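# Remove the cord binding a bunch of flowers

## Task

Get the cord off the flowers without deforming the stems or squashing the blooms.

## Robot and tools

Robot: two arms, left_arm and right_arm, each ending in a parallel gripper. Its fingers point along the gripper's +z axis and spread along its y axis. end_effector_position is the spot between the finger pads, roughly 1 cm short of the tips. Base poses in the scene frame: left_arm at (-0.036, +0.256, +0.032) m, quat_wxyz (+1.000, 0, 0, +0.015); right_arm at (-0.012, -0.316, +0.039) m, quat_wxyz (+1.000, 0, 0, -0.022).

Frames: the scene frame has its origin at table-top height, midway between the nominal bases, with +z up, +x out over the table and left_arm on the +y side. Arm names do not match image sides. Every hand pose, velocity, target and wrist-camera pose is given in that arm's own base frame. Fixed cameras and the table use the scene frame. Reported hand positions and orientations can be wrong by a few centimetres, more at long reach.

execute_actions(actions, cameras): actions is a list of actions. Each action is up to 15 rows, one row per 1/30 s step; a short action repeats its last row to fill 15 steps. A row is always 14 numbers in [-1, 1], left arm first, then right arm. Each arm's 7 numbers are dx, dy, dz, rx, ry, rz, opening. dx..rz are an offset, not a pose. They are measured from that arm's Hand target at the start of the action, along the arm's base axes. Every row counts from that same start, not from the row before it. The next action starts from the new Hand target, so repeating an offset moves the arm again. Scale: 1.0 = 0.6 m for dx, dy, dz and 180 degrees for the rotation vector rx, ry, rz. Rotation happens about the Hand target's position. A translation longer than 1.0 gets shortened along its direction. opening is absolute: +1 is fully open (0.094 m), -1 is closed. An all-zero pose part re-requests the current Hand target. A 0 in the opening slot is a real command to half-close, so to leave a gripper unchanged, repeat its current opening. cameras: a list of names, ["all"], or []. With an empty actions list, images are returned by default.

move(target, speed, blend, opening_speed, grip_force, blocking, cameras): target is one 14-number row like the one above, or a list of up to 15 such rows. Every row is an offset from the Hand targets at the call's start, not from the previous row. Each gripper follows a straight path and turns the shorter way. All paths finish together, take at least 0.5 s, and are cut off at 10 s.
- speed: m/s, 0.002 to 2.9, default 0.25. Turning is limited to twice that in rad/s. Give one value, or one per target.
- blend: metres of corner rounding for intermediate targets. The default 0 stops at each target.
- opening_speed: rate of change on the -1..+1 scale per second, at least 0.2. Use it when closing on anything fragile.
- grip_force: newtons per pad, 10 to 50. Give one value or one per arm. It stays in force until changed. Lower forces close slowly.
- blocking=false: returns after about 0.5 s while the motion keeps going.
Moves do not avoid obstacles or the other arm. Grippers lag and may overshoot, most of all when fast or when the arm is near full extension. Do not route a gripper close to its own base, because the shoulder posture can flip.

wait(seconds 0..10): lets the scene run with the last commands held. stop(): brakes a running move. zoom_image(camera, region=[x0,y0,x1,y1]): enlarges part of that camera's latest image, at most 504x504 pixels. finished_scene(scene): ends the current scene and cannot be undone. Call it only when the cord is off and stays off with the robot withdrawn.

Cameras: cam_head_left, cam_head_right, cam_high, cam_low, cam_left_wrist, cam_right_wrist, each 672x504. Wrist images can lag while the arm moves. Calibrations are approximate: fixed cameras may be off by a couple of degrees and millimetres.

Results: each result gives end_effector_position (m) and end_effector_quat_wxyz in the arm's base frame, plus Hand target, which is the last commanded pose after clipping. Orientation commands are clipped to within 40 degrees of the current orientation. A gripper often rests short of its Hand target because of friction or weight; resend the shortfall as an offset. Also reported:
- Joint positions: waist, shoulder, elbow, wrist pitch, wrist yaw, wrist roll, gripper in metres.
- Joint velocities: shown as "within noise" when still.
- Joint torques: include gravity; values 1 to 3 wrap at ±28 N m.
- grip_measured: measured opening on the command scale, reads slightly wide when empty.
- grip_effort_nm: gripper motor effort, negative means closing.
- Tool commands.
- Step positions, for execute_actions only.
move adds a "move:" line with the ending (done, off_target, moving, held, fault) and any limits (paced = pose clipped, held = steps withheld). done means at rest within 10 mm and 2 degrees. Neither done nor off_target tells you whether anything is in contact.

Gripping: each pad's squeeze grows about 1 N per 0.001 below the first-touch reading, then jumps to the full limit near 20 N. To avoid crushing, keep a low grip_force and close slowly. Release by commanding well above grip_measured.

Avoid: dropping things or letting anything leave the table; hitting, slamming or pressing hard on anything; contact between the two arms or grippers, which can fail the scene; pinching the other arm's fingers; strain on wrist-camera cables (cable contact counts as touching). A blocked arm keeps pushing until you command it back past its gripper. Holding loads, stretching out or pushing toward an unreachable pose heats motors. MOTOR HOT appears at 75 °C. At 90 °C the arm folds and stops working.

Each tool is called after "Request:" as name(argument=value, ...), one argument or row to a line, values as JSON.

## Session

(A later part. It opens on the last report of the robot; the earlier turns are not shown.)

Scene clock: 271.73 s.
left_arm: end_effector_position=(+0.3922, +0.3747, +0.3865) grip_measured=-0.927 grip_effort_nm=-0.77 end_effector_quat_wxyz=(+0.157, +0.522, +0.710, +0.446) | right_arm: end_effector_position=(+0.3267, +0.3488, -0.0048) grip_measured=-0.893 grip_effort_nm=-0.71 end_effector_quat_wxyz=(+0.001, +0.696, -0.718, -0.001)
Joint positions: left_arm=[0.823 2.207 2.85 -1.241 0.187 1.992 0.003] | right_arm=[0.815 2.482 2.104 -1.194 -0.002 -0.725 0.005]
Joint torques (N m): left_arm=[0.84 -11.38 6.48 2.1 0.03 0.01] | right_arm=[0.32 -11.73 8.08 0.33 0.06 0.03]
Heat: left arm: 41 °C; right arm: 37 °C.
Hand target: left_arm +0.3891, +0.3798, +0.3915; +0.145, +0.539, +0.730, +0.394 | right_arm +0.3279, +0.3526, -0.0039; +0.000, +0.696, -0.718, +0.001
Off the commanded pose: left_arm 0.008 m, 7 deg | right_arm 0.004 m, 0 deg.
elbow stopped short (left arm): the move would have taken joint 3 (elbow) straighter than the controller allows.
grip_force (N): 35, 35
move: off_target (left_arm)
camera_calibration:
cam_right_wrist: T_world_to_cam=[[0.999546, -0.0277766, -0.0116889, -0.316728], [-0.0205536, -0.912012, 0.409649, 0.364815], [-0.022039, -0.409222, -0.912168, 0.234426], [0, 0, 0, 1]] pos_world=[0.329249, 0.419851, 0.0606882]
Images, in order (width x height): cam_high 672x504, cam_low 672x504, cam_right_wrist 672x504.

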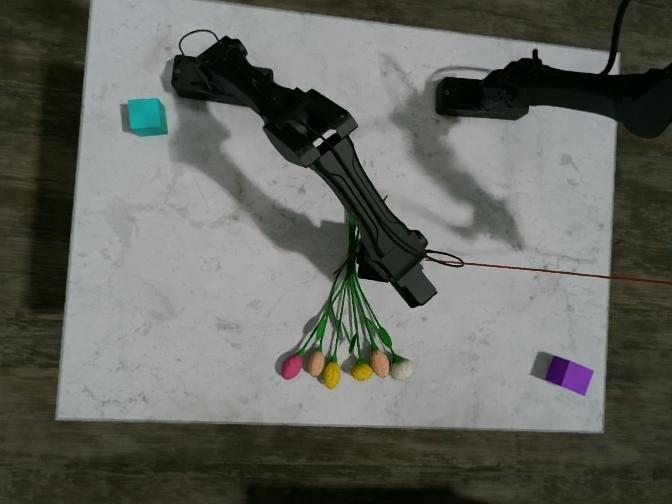

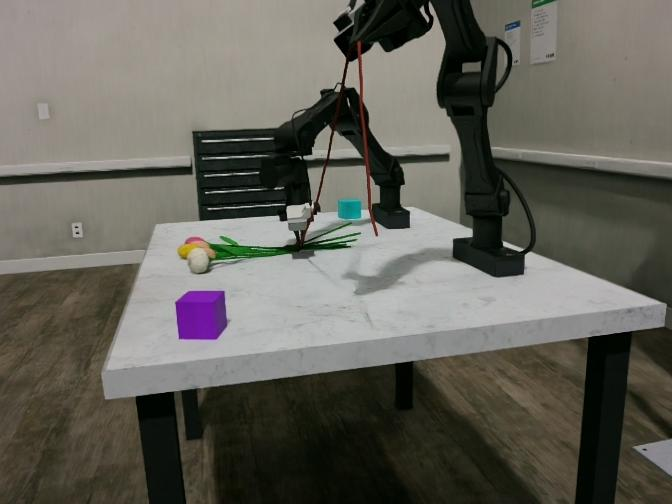

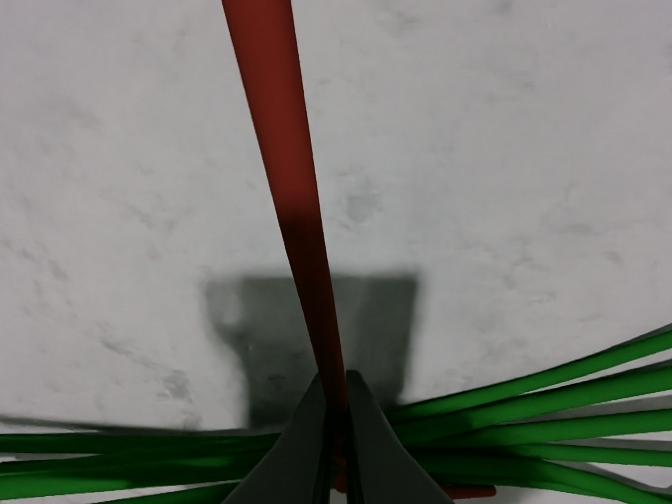

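Request:
move(
  target=[
    [0,0,0,0,0,0,-1,0,0.17,0.06,0,0,0,-1],
  ],
  speed=[0.06],
  cameras=["cam_high","cam_right_wrist","cam_low"],
)

Request:
zoom_image(
  camera="cam_high",
  region=[300, 220, 420, 300],
)

Scene clock: 276.13 s.
left_arm: end_effector_position=(+0.3925, +0.3750, +0.3871) grip_measured=-0.927 grip_effort_nm=-0.76 end_effector_quat_wxyz=(+0.157, +0.522, +0.709, +0.447) | right_arm: end_effector_position=(+0.3232, +0.4436, +0.0211) grip_measured=-0.893 grip_effort_nm=-0.74 end_effector_quat_wxyz=(-0.070, +0.695, -0.716, -0.012)
Joint positions: left_arm=[0.823 2.207 2.85 -1.238 0.187 1.992 0.003] | right_arm=[0.939 2.813 2.835 -1.451 0 -0.602 0.005]
Joint torques (N m): left_arm=[0.85 -11.1 6.68 2.02 0.06 -0.01] | right_arm=[0.39 -14.56 8.13 0.93 0.03 0.04]
Heat: left arm: 41 °C; right arm: 37 °C.
Hand target: left_arm +0.3891, +0.3798, +0.3915; +0.145, +0.539, +0.730, +0.394 | right_arm +0.3277, +0.4548, +0.0321; +0.000, +0.696, -0.718, +0.001
Off the commanded pose: left_arm 0.007 m, 7 deg | right_arm 0.016 m, 8 deg.
elbow stopped short (left arm): the move would have taken joint 3 (elbow) straighter than the controller allows.
elbow stopped short (right arm): the move would have taken joint 3 (elbow) straighter than the controller allows.
grip_force (N): 35, 35
move: off_target (left_arm, right_arm)
camera_calibration:
cam_right_wrist: T_world_to_cam=[[0.996982, -0.0302276, 0.0715049, -0.310123], [-0.050371, -0.952748, 0.299556, 0.470576], [0.0590713, -0.302254, -0.951395, 0.223973], [0, 0, 0, 1]] pos_world=[0.31966, 0.506663, 0.0942984]
Images, in order (width x height): cam_high 672x504, cam_low 672x504, cam_right_wrist 672x504.

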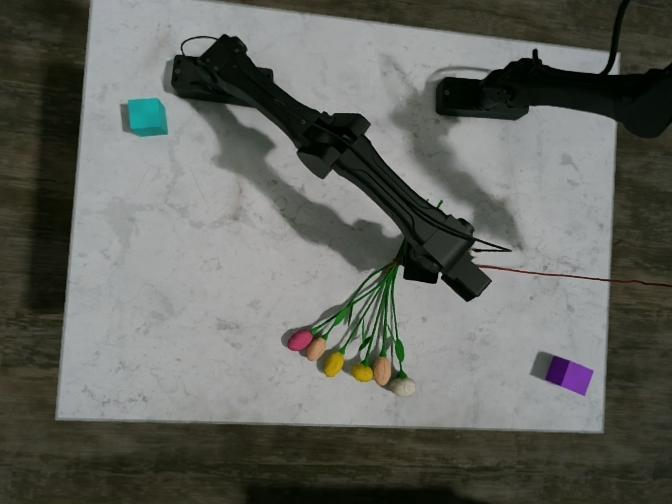

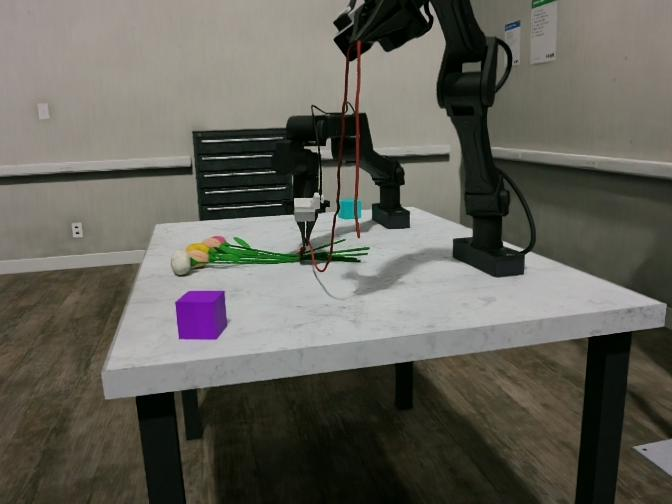

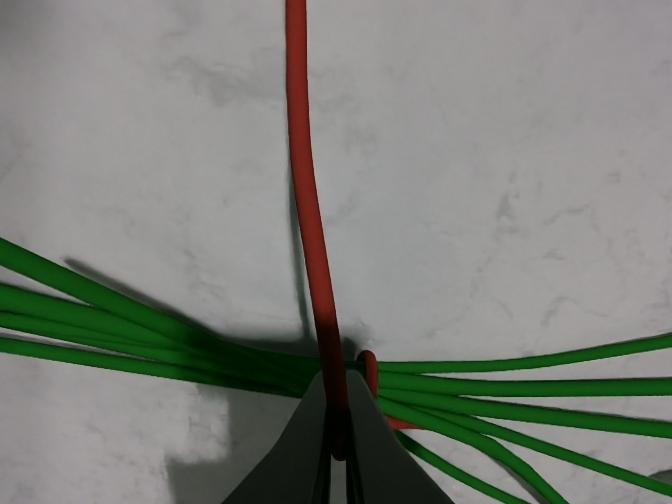

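Scaled by 4.200 from the camera's 672x504 image, which has a finer 960x720 frame.

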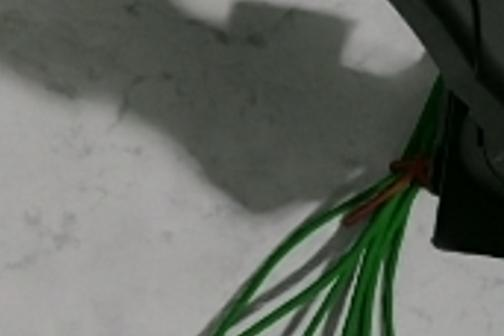

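Request:
move(
  target=[
    [0,0,0,0,0,0,-1,0,0.0,0.0,0,0,0,-0.3],
    [0,0,0,0,0,0,-1,0.017,0.04,0.03,0.1125,-0.082,0,-0.3],
  ],
  speed=[0.06,0.06],
  cameras=["cam_high","cam_right_wrist","cam_low"],
)

Scene clock: 287.63 s.
left_arm: end_effector_position=(+0.3925, +0.3750, +0.3871) grip_measured=-0.927 grip_effort_nm=-0.77 end_effector_quat_wxyz=(+0.157, +0.522, +0.709, +0.447) | right_arm: end_effector_position=(+0.3371, +0.4714, +0.0243) grip_measured=-0.302 grip_effort_nm=0.10 end_effector_quat_wxyz=(-0.185, +0.684, -0.705, -0.032)
Joint positions: left_arm=[0.823 2.207 2.85 -1.238 0.187 1.992 0.003] | right_arm=[0.949 2.524 2.228 -0.896 0.003 -0.592 0.033]
Joint torques (N m): left_arm=[0.81 -11.23 6.48 2.04 0.1 -0.02] | right_arm=[0.59 -18.03 5.7 1.37 0.07 0.05]
Heat: left arm: 40 °C; right arm: 37 °C.
Hand target: left_arm +0.3891, +0.3797, +0.3915; +0.145, +0.539, +0.730, +0.393 | right_arm +0.3380, +0.4788, +0.0501; -0.214, +0.679, -0.701, -0.036
Off the commanded pose: left_arm 0.007 m, 7 deg | right_arm 0.027 m, 3 deg.
elbow stopped short (left arm): the move would have taken joint 3 (elbow) straighter than the controller allows.
elbow stopped short (right arm): the move would have taken joint 3 (elbow) straighter than the controller allows.
grip_force (N): 35, 35
move: off_target (left_arm, right_arm)
camera_calibration:
cam_right_wrist: T_world_to_cam=[[0.978092, -0.0570544, 0.200203, -0.307397], [-0.0791135, -0.991429, 0.103969, 0.529495], [0.192555, -0.11753, -0.974222, 0.10306], [0, 0, 0, 1]] pos_world=[0.322708, 0.519531, 0.106894]
Images, in order (width x height): cam_high 672x504, cam_low 672x504, cam_right_wrist 672x504.

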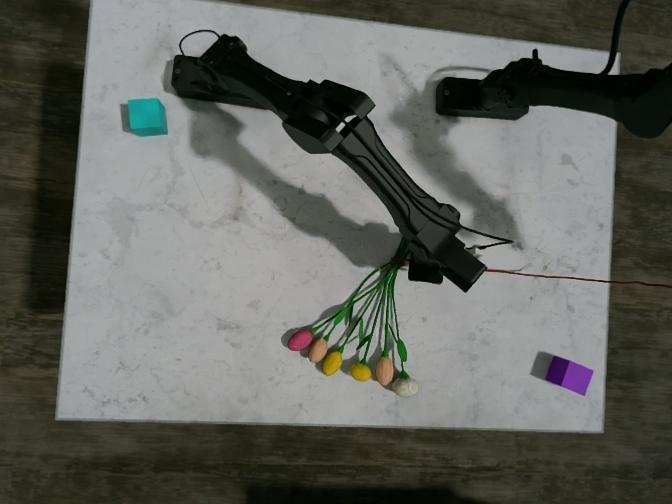

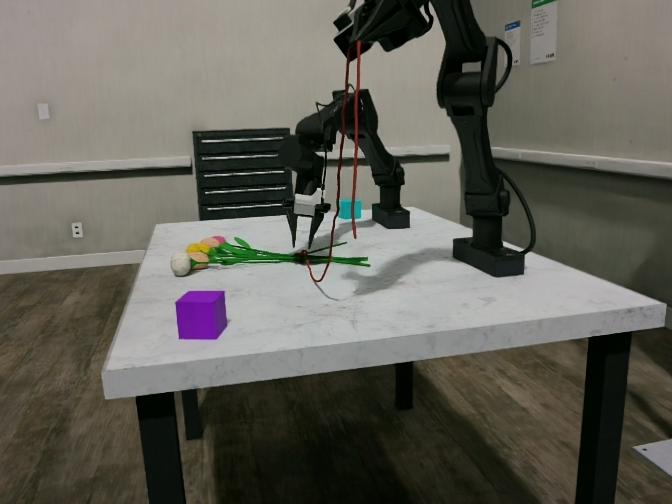

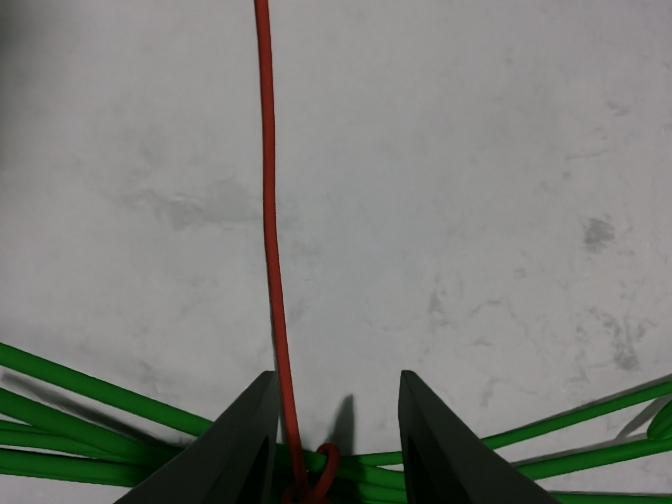

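Request:
move(
  target=[
    [0,0,0,0,0,0,-1,0,-0.0,-0.12,0,0,0,-0.3],
    [0,0,0,0,0,0,-1,0,-0.05,-0.138,-0.1125,0.082,0,-0.3],
    [0,0,0,0,0,0,-1,-0.01,-0.16,-0.14,-0.1125,0.082,0,-0.3],
  ],
  speed=[0.06,0.06,0.05],
  cameras=["cam_high","cam_right_wrist","cam_low"],
)

Scene clock: 302.50 s.
left_arm: end_effector_position=(+0.3925, +0.3750, +0.3871) grip_measured=-0.927 grip_effort_nm=-0.76 end_effector_quat_wxyz=(+0.157, +0.522, +0.709, +0.447) | right_arm: end_effector_position=(+0.3335, +0.4044, -0.0228) grip_measured=-0.302 grip_effort_nm=0.10 end_effector_quat_wxyz=(-0.032, +0.699, -0.714, -0.015)
Joint positions: left_arm=[0.823 2.207 2.85 -1.238 0.187 1.992 0.003] | right_arm=[0.871 2.673 2.391 -1.222 -0.024 -0.678 0.033]
Joint torques (N m): left_arm=[0.75 -11.17 6.63 2.04 0.08 -0.02] | right_arm=[-1.39 -13.65 3.63 0.28 0.27 -0.07]
Heat: left arm: 40 °C; right arm: 41 °C.
Hand target: left_arm +0.3891, +0.3797, +0.3915; +0.145, +0.539, +0.730, +0.393 | right_arm +0.3320, +0.3828, -0.0339; +0.000, +0.696, -0.718, +0.001
Off the commanded pose: left_arm 0.007 m, 7 deg | right_arm 0.024 m, 4 deg.
elbow stopped short (left arm): the move would have taken joint 3 (elbow) straighter than the controller allows.
elbow stopped short (right arm): the move would have taken joint 3 (elbow) straighter than the controller allows.
grip_force (N): 35, 35
move: off_target (left_arm, right_arm)
camera_calibration:
cam_right_wrist: T_world_to_cam=[[0.999731, -0.0183767, 0.0141665, -0.325393], [-0.0221582, -0.937286, 0.347858, 0.432266], [0.00688559, -0.348078, -0.93744, 0.205921], [0, 0, 0, 1]] pos_world=[0.333465, 0.470854, 0.0472818]
Images, in order (width x height): cam_high 672x504, cam_low 672x504, cam_right_wrist 672x504.

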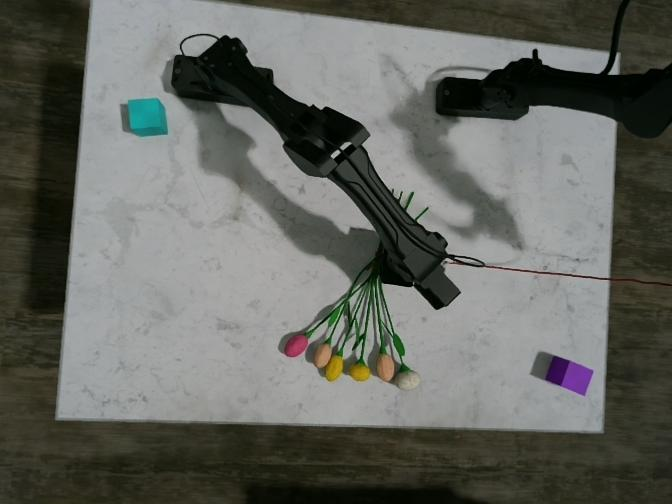

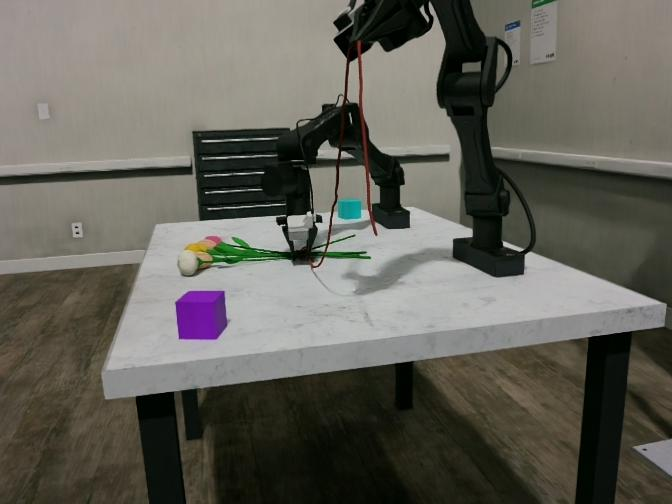

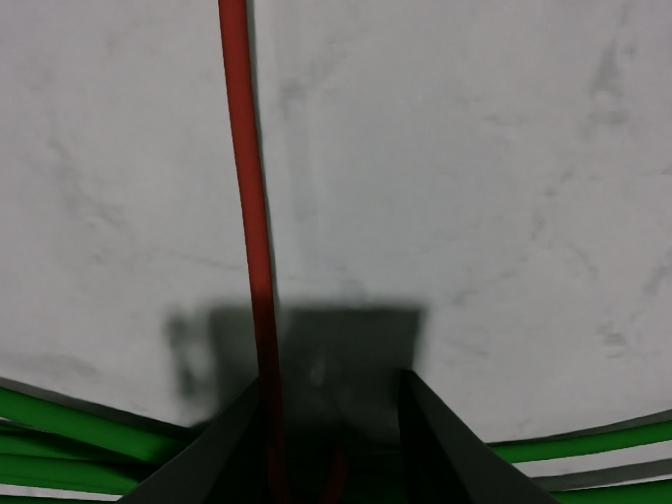

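Request:
move(
  target=[
    [0,0,0,0,0,0,-1,0,-0.14,-0.0,0,0,0,-0.3],
  ],
  speed=[0.05],
  cameras=["cam_high","cam_right_wrist","cam_low"],
)

Scene clock: 306.53 s.
left_arm: end_effector_position=(+0.3925, +0.3750, +0.3871) grip_measured=-0.927 grip_effort_nm=-0.77 end_effector_quat_wxyz=(+0.157, +0.522, +0.709, +0.447) | right_arm: end_effector_position=(+0.3363, +0.3211, -0.0237) grip_measured=-0.302 grip_effort_nm=0.10 end_effector_quat_wxyz=(-0.031, +0.699, -0.714, -0.012)
Joint positions: left_arm=[0.823 2.207 2.85 -1.238 0.187 1.992 0.003] | right_arm=[0.75 2.37 1.821 -0.96 -0.026 -0.799 0.033]
Joint torques (N m): left_arm=[0.87 -11.19 6.75 2.06 0.07 -0.02] | right_arm=[-1.7 -11.89 3.38 0.3 0.29 -0.04]
Heat: left arm: 40 °C; right arm: 40 °C.
Hand target: left_arm +0.3891, +0.3797, +0.3915; +0.145, +0.539, +0.730, +0.393 | right_arm +0.3320, +0.2987, -0.0339; +0.000, +0.696, -0.718, +0.001
Off the commanded pose: left_arm 0.007 m, 7 deg | right_arm 0.025 m, 4 deg.
elbow stopped short (left arm): the move would have taken joint 3 (elbow) straighter than the controller allows.
grip_force (N): 35, 35
move: off_target (left_arm, right_arm)
camera_calibration:
cam_right_wrist: T_world_to_cam=[[0.999686, -0.0180447, 0.0173819, -0.329761], [-0.0230169, -0.935485, 0.352615, 0.354408], [0.00989766, -0.352904, -0.935607, 0.176706], [0, 0, 0, 1]] pos_world=[0.336066, 0.387953, 0.0460894]
Images, in order (width x height): cam_high 672x504, cam_low 672x504, cam_right_wrist 672x504.

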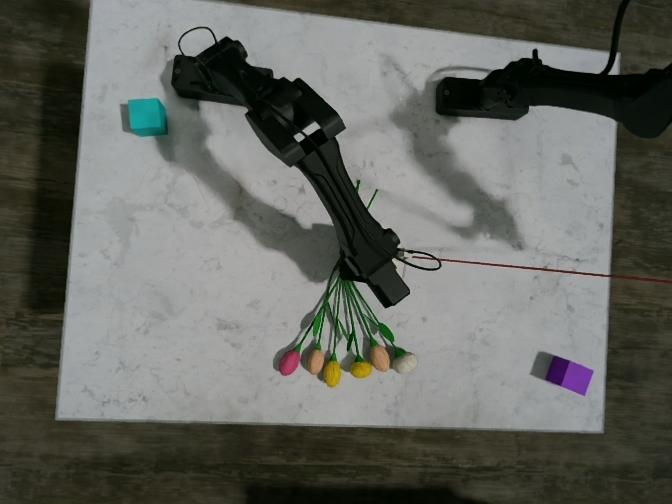

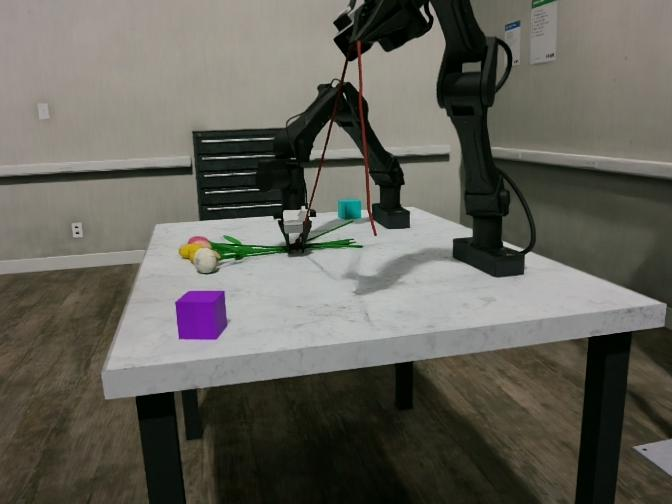

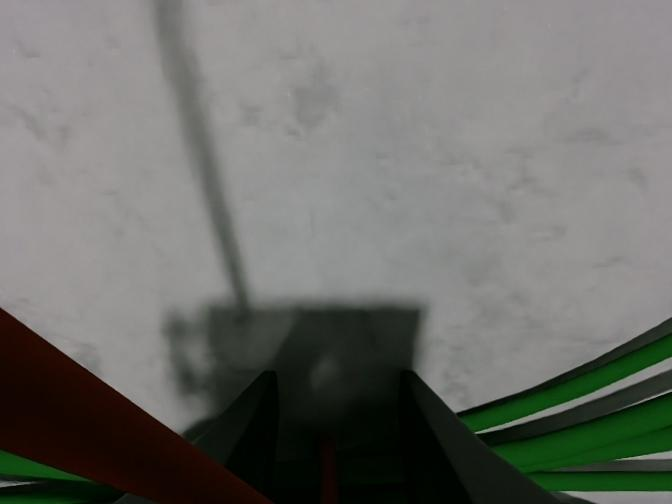

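Request:
move(
  target=[
    [0,0,0,0,0,0,-1,0,-0.08,-0.0,0,0,0,-0.3],
  ],
  speed=[0.04],
  cameras=["cam_high","cam_right_wrist","cam_low"],
)

Request:
zoom_image(
  camera="cam_low",
  region=[240, 150, 400, 270],
)

Scene clock: 311.07 s.
left_arm: end_effector_position=(+0.3923, +0.3727, +0.3849) grip_measured=-0.927 grip_effort_nm=-0.77 end_effector_quat_wxyz=(+0.160, +0.524, +0.710, +0.441) | right_arm: end_effector_position=(+0.3383, +0.2761, -0.0240) grip_measured=-0.302 grip_effort_nm=0.10 end_effector_quat_wxyz=(-0.036, +0.700, -0.713, -0.016)
Joint positions: left_arm=[0.823 2.207 2.85 -1.25 0.196 1.992 0.003] | right_arm=[0.665 2.256 1.62 -0.867 -0.04 -0.886 0.033]
Joint torques (N m): left_arm=[0.84 -11.3 6.53 2.15 -0.03 -0.03] | right_arm=[-1.8 -11.08 3.37 0.21 0.43 -0.07]
Heat: left arm: 40 °C; right arm: 40 °C.
Hand target: left_arm +0.3890, +0.3798, +0.3915; +0.145, +0.539, +0.730, +0.394 | right_arm +0.3320, +0.2507, -0.0338; +0.000, +0.696, -0.718, +0.001
Off the commanded pose: left_arm 0.010 m, 6 deg | right_arm 0.028 m, 5 deg.
elbow stopped short (left arm): the move would have taken joint 3 (elbow) straighter than the controller allows.
grip_force (N): 35, 35
move: off_target (left_arm, right_arm)
camera_calibration:
cam_right_wrist: T_world_to_cam=[[0.999719, -0.0156722, 0.0177785, -0.333241], [-0.0207959, -0.939882, 0.340866, 0.312737], [0.0113675, -0.34114, -0.939944, 0.156655], [0, 0, 0, 1]] pos_world=[0.33787, 0.342154, 0.0465699]
Images, in order (width x height): cam_high 672x504, cam_low 672x504, cam_right_wrist 672x504.

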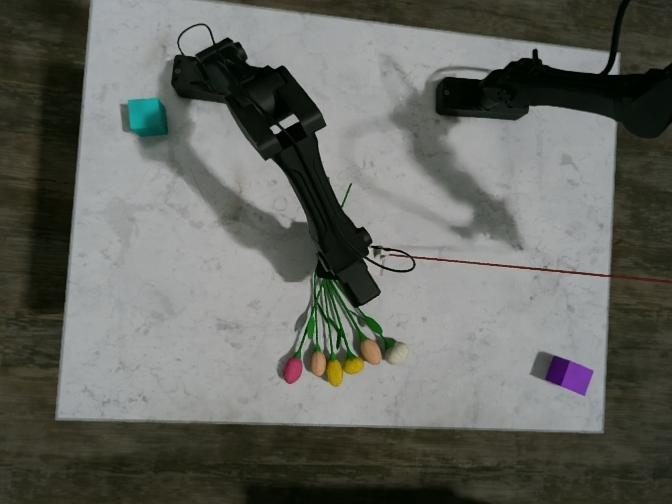

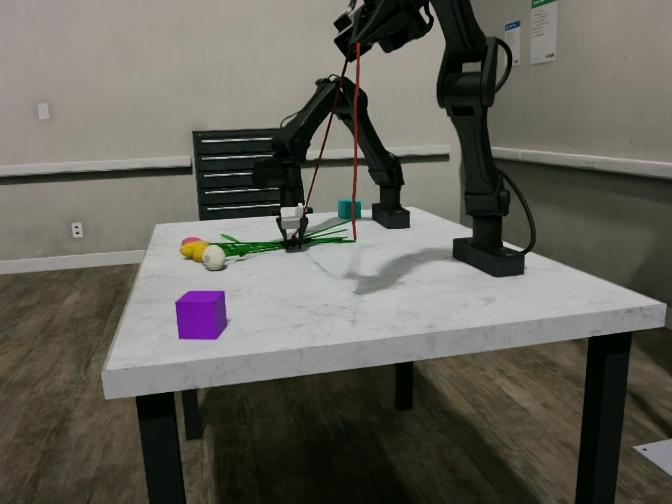

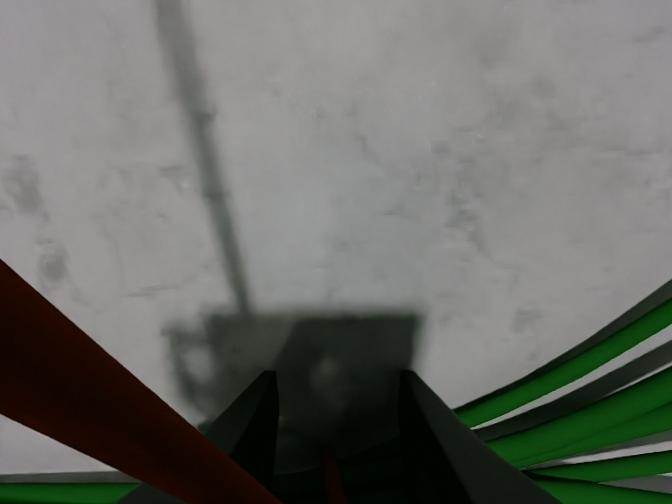

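Scaled by 3.150 from the camera's 672x504 image, which has a finer 960x720 frame.

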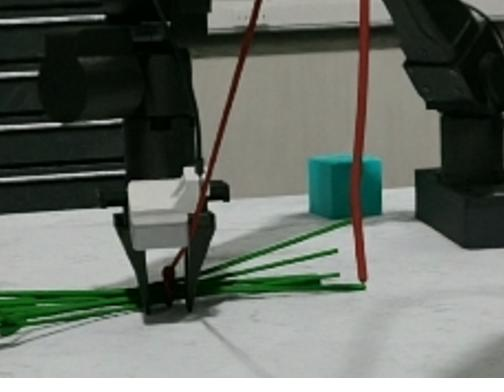

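Request:
move(
  target=[
    [0,0,0,0,0,0,-1,0,0.07,0.04,0,0,0,-0.3],
    [0,0,0,0,0,0,-1,0,0.03,0.22,0,0,0,-0.3],
  ],
  speed=[0.06,0.08],
  cameras=["cam_high","cam_right_wrist","cam_low"],
)

Request:
zoom_image(
  camera="cam_low",
  region=[200, 150, 400, 300],
)

Request:
zoom_image(
  camera="cam_high",
  region=[260, 170, 460, 320],
)

Scene clock: 317.87 s.
left_arm: end_effector_position=(+0.3931, +0.3736, +0.3867) grip_measured=-0.927 grip_effort_nm=-0.77 end_effector_quat_wxyz=(+0.161, +0.524, +0.709, +0.445) | right_arm: end_effector_position=(+0.3261, +0.2686, +0.0767) grip_measured=-0.302 grip_effort_nm=0.10 end_effector_quat_wxyz=(+0.023, +0.695, -0.718, -0.003)
Joint positions: left_arm=[0.823 2.207 2.85 -1.241 0.196 1.992 0.003] | right_arm=[0.686 2.233 1.993 -1.378 -0.001 -0.852 0.033]
Joint torques (N m): left_arm=[0.91 -11.19 6.68 2.09 -0.01 -0.04] | right_arm=[-0.79 -14.26 7.82 0.2 0.05 -0.07]
Heat: left arm: 40 °C; right arm: 40 °C.
Hand target: left_arm +0.3891, +0.3798, +0.3915; +0.145, +0.539, +0.730, +0.394 | right_arm +0.3319, +0.2687, +0.0980; +0.000, +0.696, -0.718, +0.001
Off the commanded pose: left_arm 0.009 m, 7 deg | right_arm 0.022 m, 3 deg.
elbow stopped short (left arm): the move would have taken joint 3 (elbow) straighter than the controller allows.
grip_force (N): 35, 35
move: off_target (left_arm, right_arm)
camera_calibration:
cam_right_wrist: T_world_to_cam=[[0.998466, -0.0309416, -0.045915, -0.313548], [-0.00780682, -0.899666, 0.436509, 0.248692], [-0.0548145, -0.43548, -0.898528, 0.29258], [0, 0, 0, 1]] pos_world=[0.331046, 0.341451, 0.139939]
Images, in order (width x height): cam_high 672x504, cam_low 672x504, cam_right_wrist 672x504.

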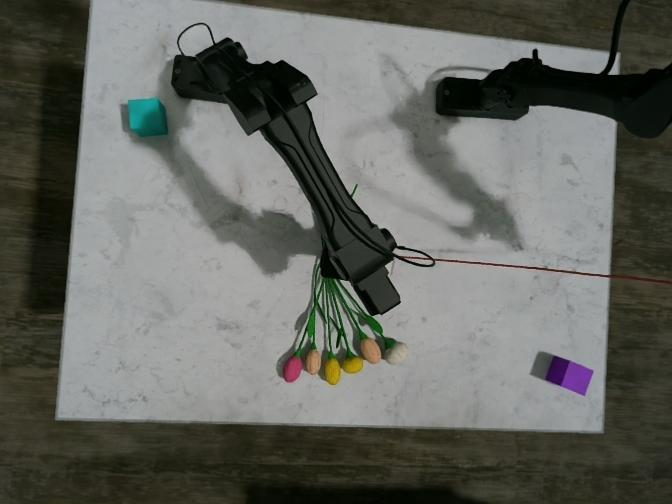

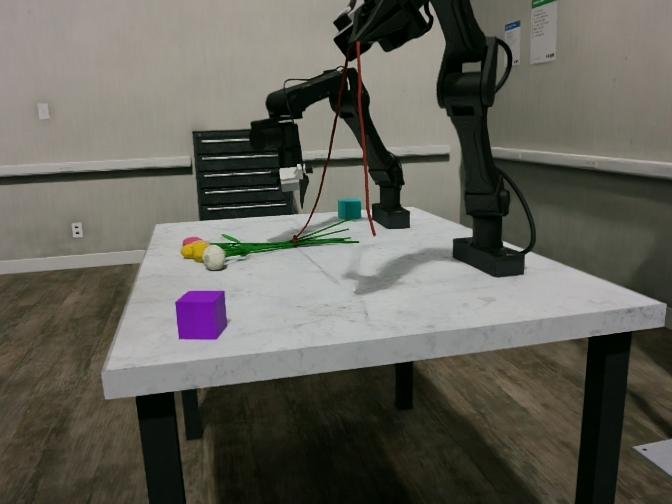

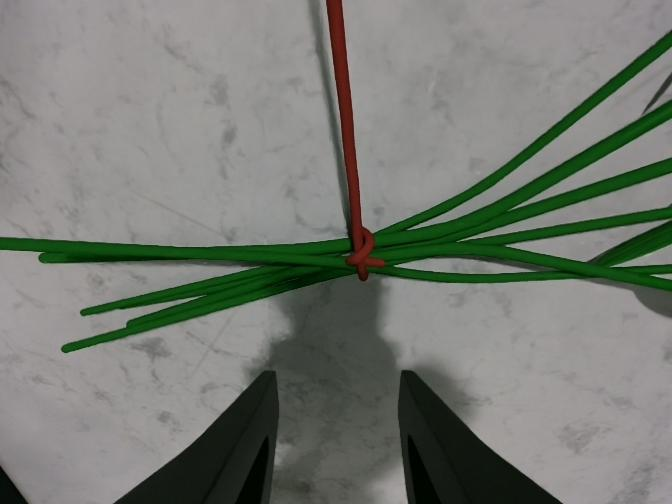

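Scaled by 2.520 from the camera's 672x504 image, which has a finer 960x720 frame.

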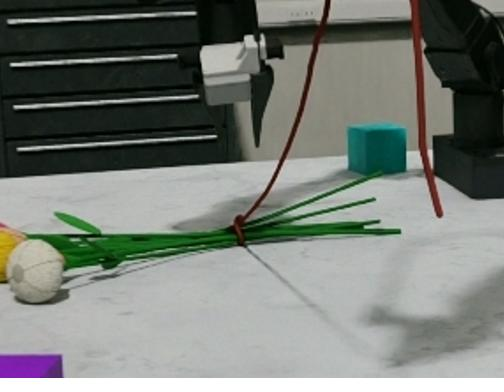

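Scaled by 2.520 from the camera's 672x504 image, which has a finer 960x720 frame.

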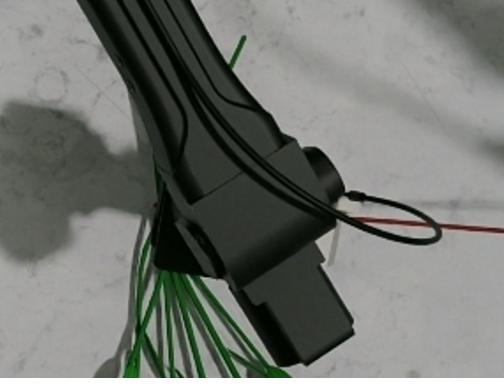

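Request:
zoom_image(
  camera="cam_right_wrist",
  region=[300, 190, 440, 300],
)

Scaled by 3.600 from the camera's 672x504 image, which has a finer 960x720 frame.

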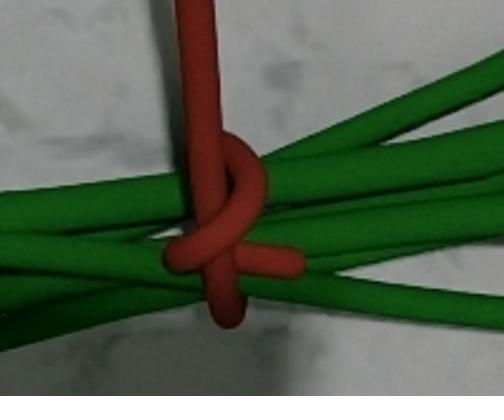

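Request:
move(
  target=[
    [0,0,0,0,0,0,-1,0,0.06,-0.06,0,0,0,-0.3],
    [0,0,0,0,0,0,-1,0,0.055,-0.22,0,0,0,-0.3],
    [0,0,0,0,0,0,-1,0,-0.12,-0.22,0,0,0,-0.3],
  ],
  speed=[0.08,0.06,0.05],
  blend=[0.01,0,0],
  cameras=["cam_high","cam_right_wrist","cam_low"],
)

Request:
zoom_image(
  camera="cam_low",
  region=[200, 150, 400, 300],
)

Scene clock: 332.13 s.
left_arm: end_effector_position=(+0.3925, +0.3721, +0.3847) grip_measured=-0.927 grip_effort_nm=-0.77 end_effector_quat_wxyz=(+0.162, +0.525, +0.710, +0.440) | right_arm: end_effector_position=(+0.3399, +0.2203, -0.0245) grip_measured=-0.301 grip_effort_nm=0.09 end_effector_quat_wxyz=(-0.035, +0.700, -0.713, -0.015)
Joint positions: left_arm=[0.823 2.207 2.85 -1.251 0.199 1.992 0.003] | right_arm=[0.553 2.152 1.443 -0.801 -0.044 -0.999 0.033]
Joint torques (N m): left_arm=[0.9 -11.19 6.52 2.17 -0.02 -0.02] | right_arm=[-1.76 -10.1 3.14 0.32 0.48 -0.08]
Heat: left arm: 40 °C; right arm: 42 °C.
Hand target: left_arm +0.3891, +0.3798, +0.3915; +0.145, +0.539, +0.730, +0.394 | right_arm +0.3320, +0.1967, -0.0339; +0.000, +0.696, -0.718, +0.001
Off the commanded pose: left_arm 0.011 m, 6 deg | right_arm 0.027 m, 4 deg.
elbow stopped short (left arm): the move would have taken joint 3 (elbow) straighter than the controller allows.
grip_force (N): 35, 35
move: off_target (left_arm, right_arm)
camera_calibration:
cam_right_wrist: T_world_to_cam=[[0.999731, -0.0148733, 0.0177806, -0.335831], [-0.0200941, -0.938461, 0.344799, 0.260049], [0.0115581, -0.345064, -0.938508, 0.137953], [0, 0, 0, 1]] pos_world=[0.339371, 0.286653, 0.0457764]
Images, in order (width x height): cam_high 672x504, cam_low 672x504, cam_right_wrist 672x504.

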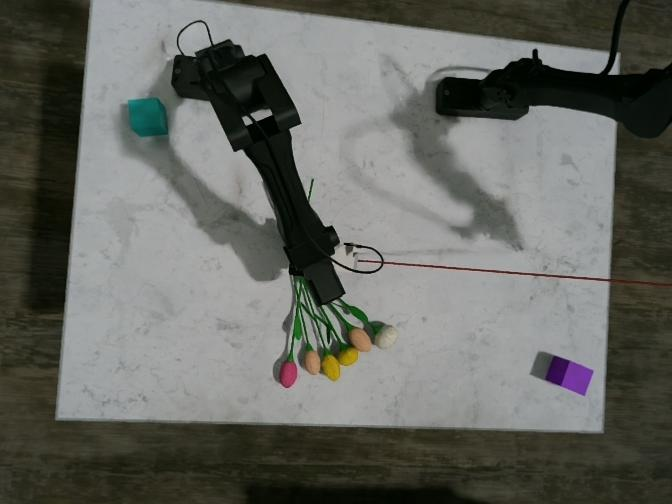

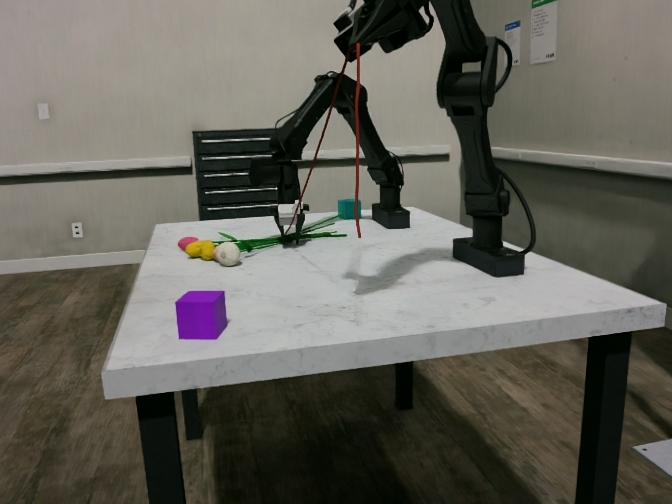

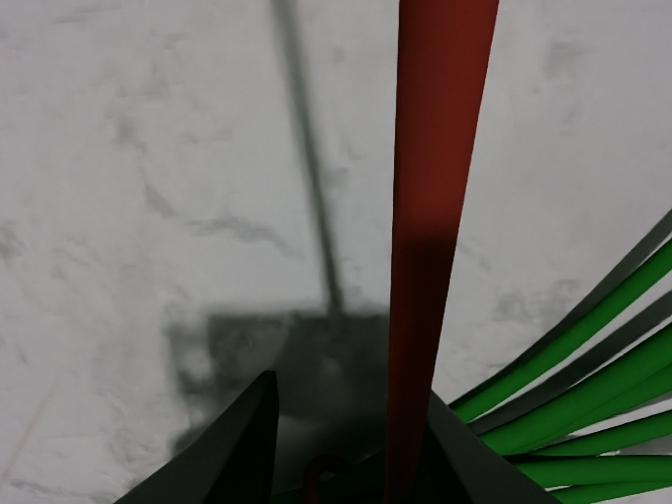

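Scaled by 2.520 from the camera's 672x504 image, which has a finer 960x720 frame.

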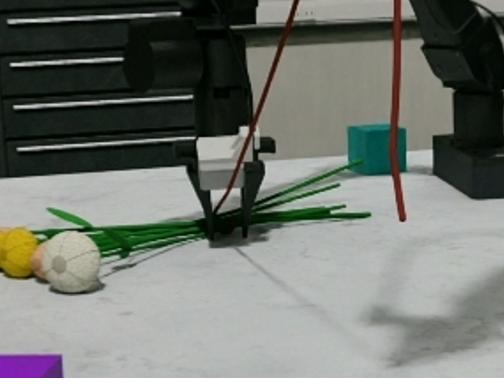

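Request:
move(
  target=[
    [0,0,0,0,0,0,-1,0,-0.09,-0.0,0,0,0,-0.3],
  ],
  speed=[0.04],
  cameras=["cam_high","cam_right_wrist","cam_low"],
)

Request:
zoom_image(
  camera="cam_low",
  region=[200, 150, 400, 300],
)

Scene clock: 335.87 s.
left_arm: end_effector_position=(+0.3921, +0.3754, +0.3874) grip_measured=-0.927 grip_effort_nm=-0.77 end_effector_quat_wxyz=(+0.160, +0.522, +0.709, +0.447) | right_arm: end_effector_position=(+0.3412, +0.1628, -0.0250) grip_measured=-0.301 grip_effort_nm=0.10 end_effector_quat_wxyz=(-0.031, +0.700, -0.713, -0.011)
Joint positions: left_arm=[0.826 2.207 2.85 -1.237 0.194 1.992 0.003] | right_arm=[0.422 2.07 1.31 -0.76 -0.042 -1.129 0.033]
Joint torques (N m): left_arm=[0.58 -11.08 6.68 2.04 0.01 -0.07] | right_arm=[-1.52 -9.18 3.18 0.39 0.43 -0.07]
Heat: left arm: 40 °C; right arm: 41 °C.
Hand target: left_arm +0.3892, +0.3797, +0.3916; +0.145, +0.539, +0.730, +0.394 | right_arm +0.3320, +0.1428, -0.0339; +0.000, +0.696, -0.718, +0.001
Off the commanded pose: left_arm 0.007 m, 7 deg | right_arm 0.024 m, 4 deg.
elbow stopped short (left arm): the move would have taken joint 3 (elbow) straighter than the controller allows.
grip_force (N): 35, 35
move: off_target (left_arm, right_arm)
camera_calibration:
cam_right_wrist: T_world_to_cam=[[0.999705, -0.0151386, 0.0189694, -0.337939], [-0.0208815, -0.934858, 0.354407, 0.206154], [0.0123685, -0.354699, -0.934899, 0.119097], [0, 0, 0, 1]] pos_world=[0.340671, 0.229852, 0.0446922]
Images, in order (width x height): cam_high 672x504, cam_low 672x504, cam_right_wrist 672x504.

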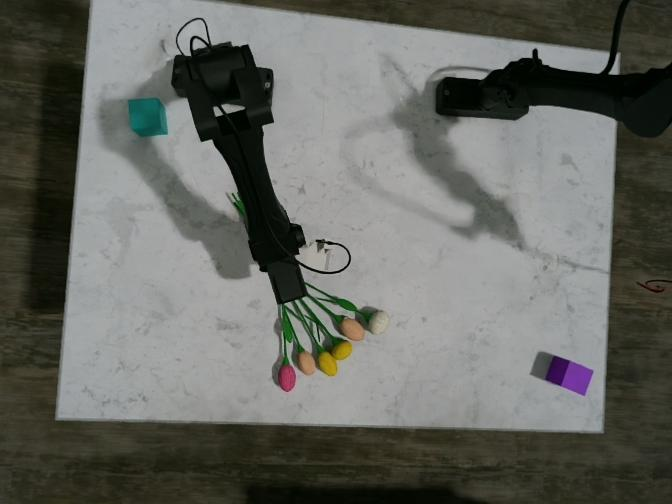

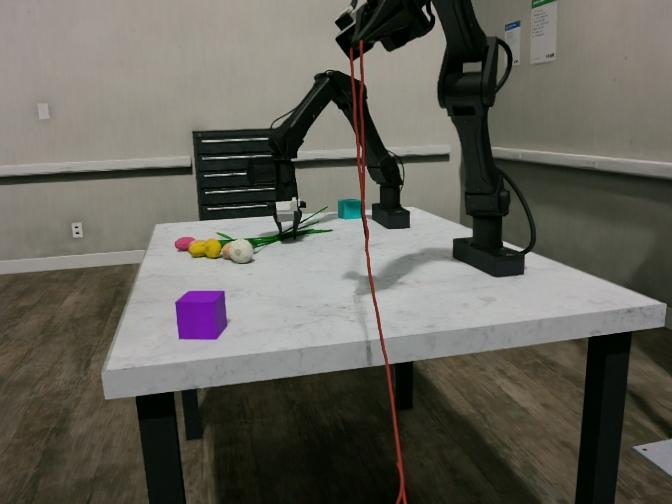

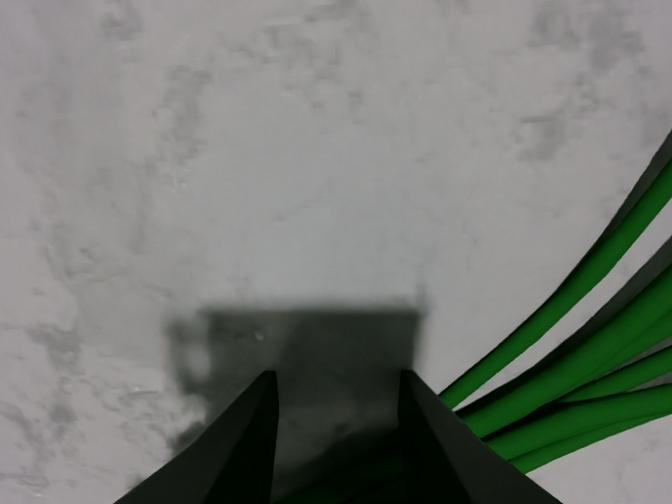

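Scaled by 2.520 from the camera's 672x504 image, which has a finer 960x720 frame.

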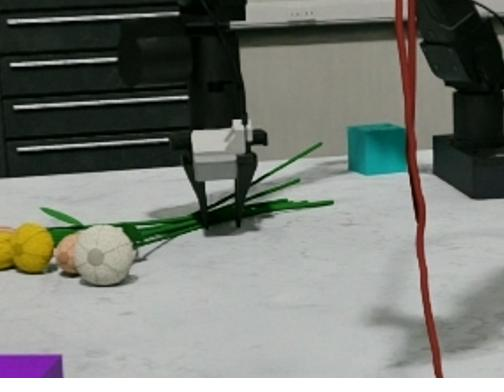

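Request:
move(
  target=[
    [0,0,0.03,0,0,0,-1,0,0.05,0.05,0,0,0,-0.3],
    [-0.1,-0.3,0.05,0,0,-0.2,-1,0,0.05,0.3,0,0,0,-0.3],
    [-0.23,-1.0,0.05,0,0,-0.547,-1,0,-0.45,0.35,0,0,0,-0.3],
  ],
  speed=[0.1,0.2,0.25],
  blend=[0.02,0.04,0],
  cameras=["cam_high","cam_head_right","cam_low"],
)

Scene clock: 349.90 s.
left_arm: end_effector_position=(+0.2521, -0.2185, +0.4192) grip_measured=-0.927 grip_effort_nm=-0.77 end_effector_quat_wxyz=(+0.401, +0.886, +0.162, +0.167) | right_arm: end_effector_position=(+0.3310, -0.1276, +0.1721) grip_measured=-0.301 grip_effort_nm=0.10 end_effector_quat_wxyz=(+0.001, +0.693, -0.721, +0.004)
Joint positions: left_arm=[-0.524 1.466 2.124 -1.387 0.363 2.091 0.003] | right_arm=[-0.368 1.908 1.887 -1.544 0.005 -1.898 0.033]
Joint torques (N m): left_arm=[-0.47 -3.71 6.57 1.77 0.16 0.05] | right_arm=[-0.16 -7.71 7.83 0.23 0 -0.1]
Heat: left arm: 40 °C; right arm: 40 °C.
Hand target: left_arm +0.2512, -0.2202, +0.4216; +0.393, +0.905, +0.069, +0.147 | right_arm +0.3319, -0.1272, +0.1762; +0.000, +0.696, -0.718, +0.001
Off the commanded pose: left_arm 0.003 m, 11 deg | right_arm 0.004 m, 1 deg.
elbow stopped short (left arm): the move would have taken joint 3 (elbow) straighter than the controller allows.
joint sent to its limit (left arm) — joint 6 (wrist roll), upper limit. The joint targets are off in orientation, not in position.
joint sent to its limit (right arm) — joint 4 (wrist pitch), lower limit. The joint targets still meet the commanded pose.
grip_force (N): 35, 35
move: off_target (left_arm)
Images, in order (width x height): cam_head_right 672x504, cam_high 672x504, cam_low 672x504.

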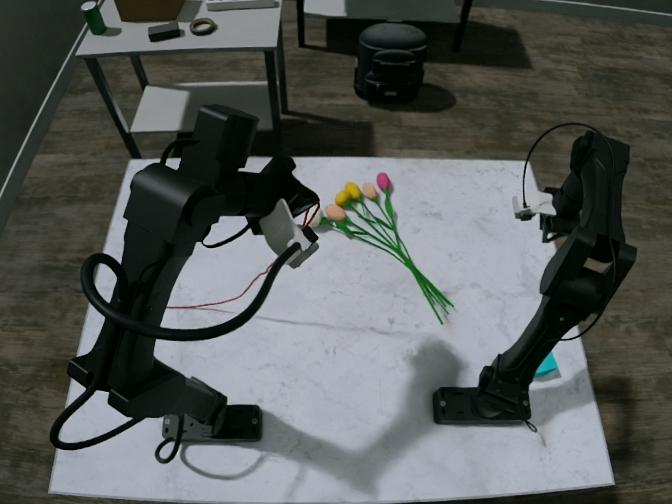

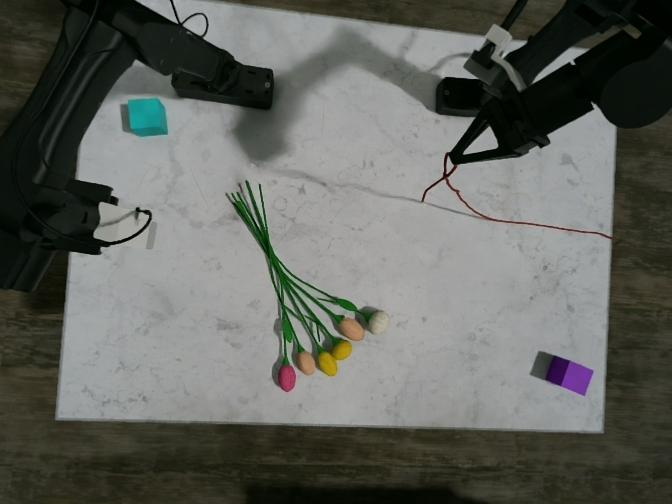

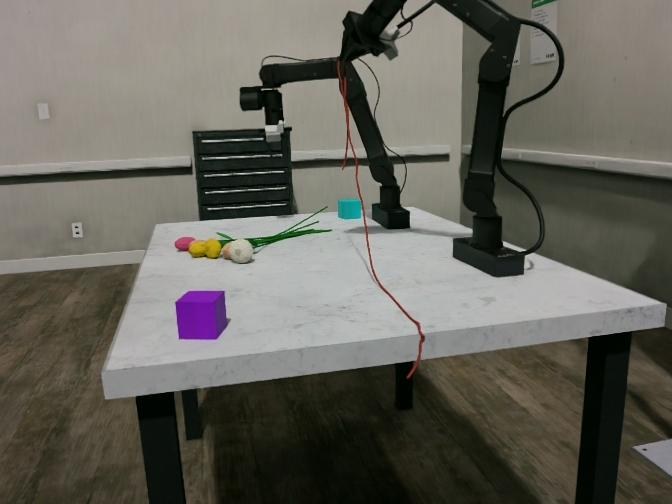

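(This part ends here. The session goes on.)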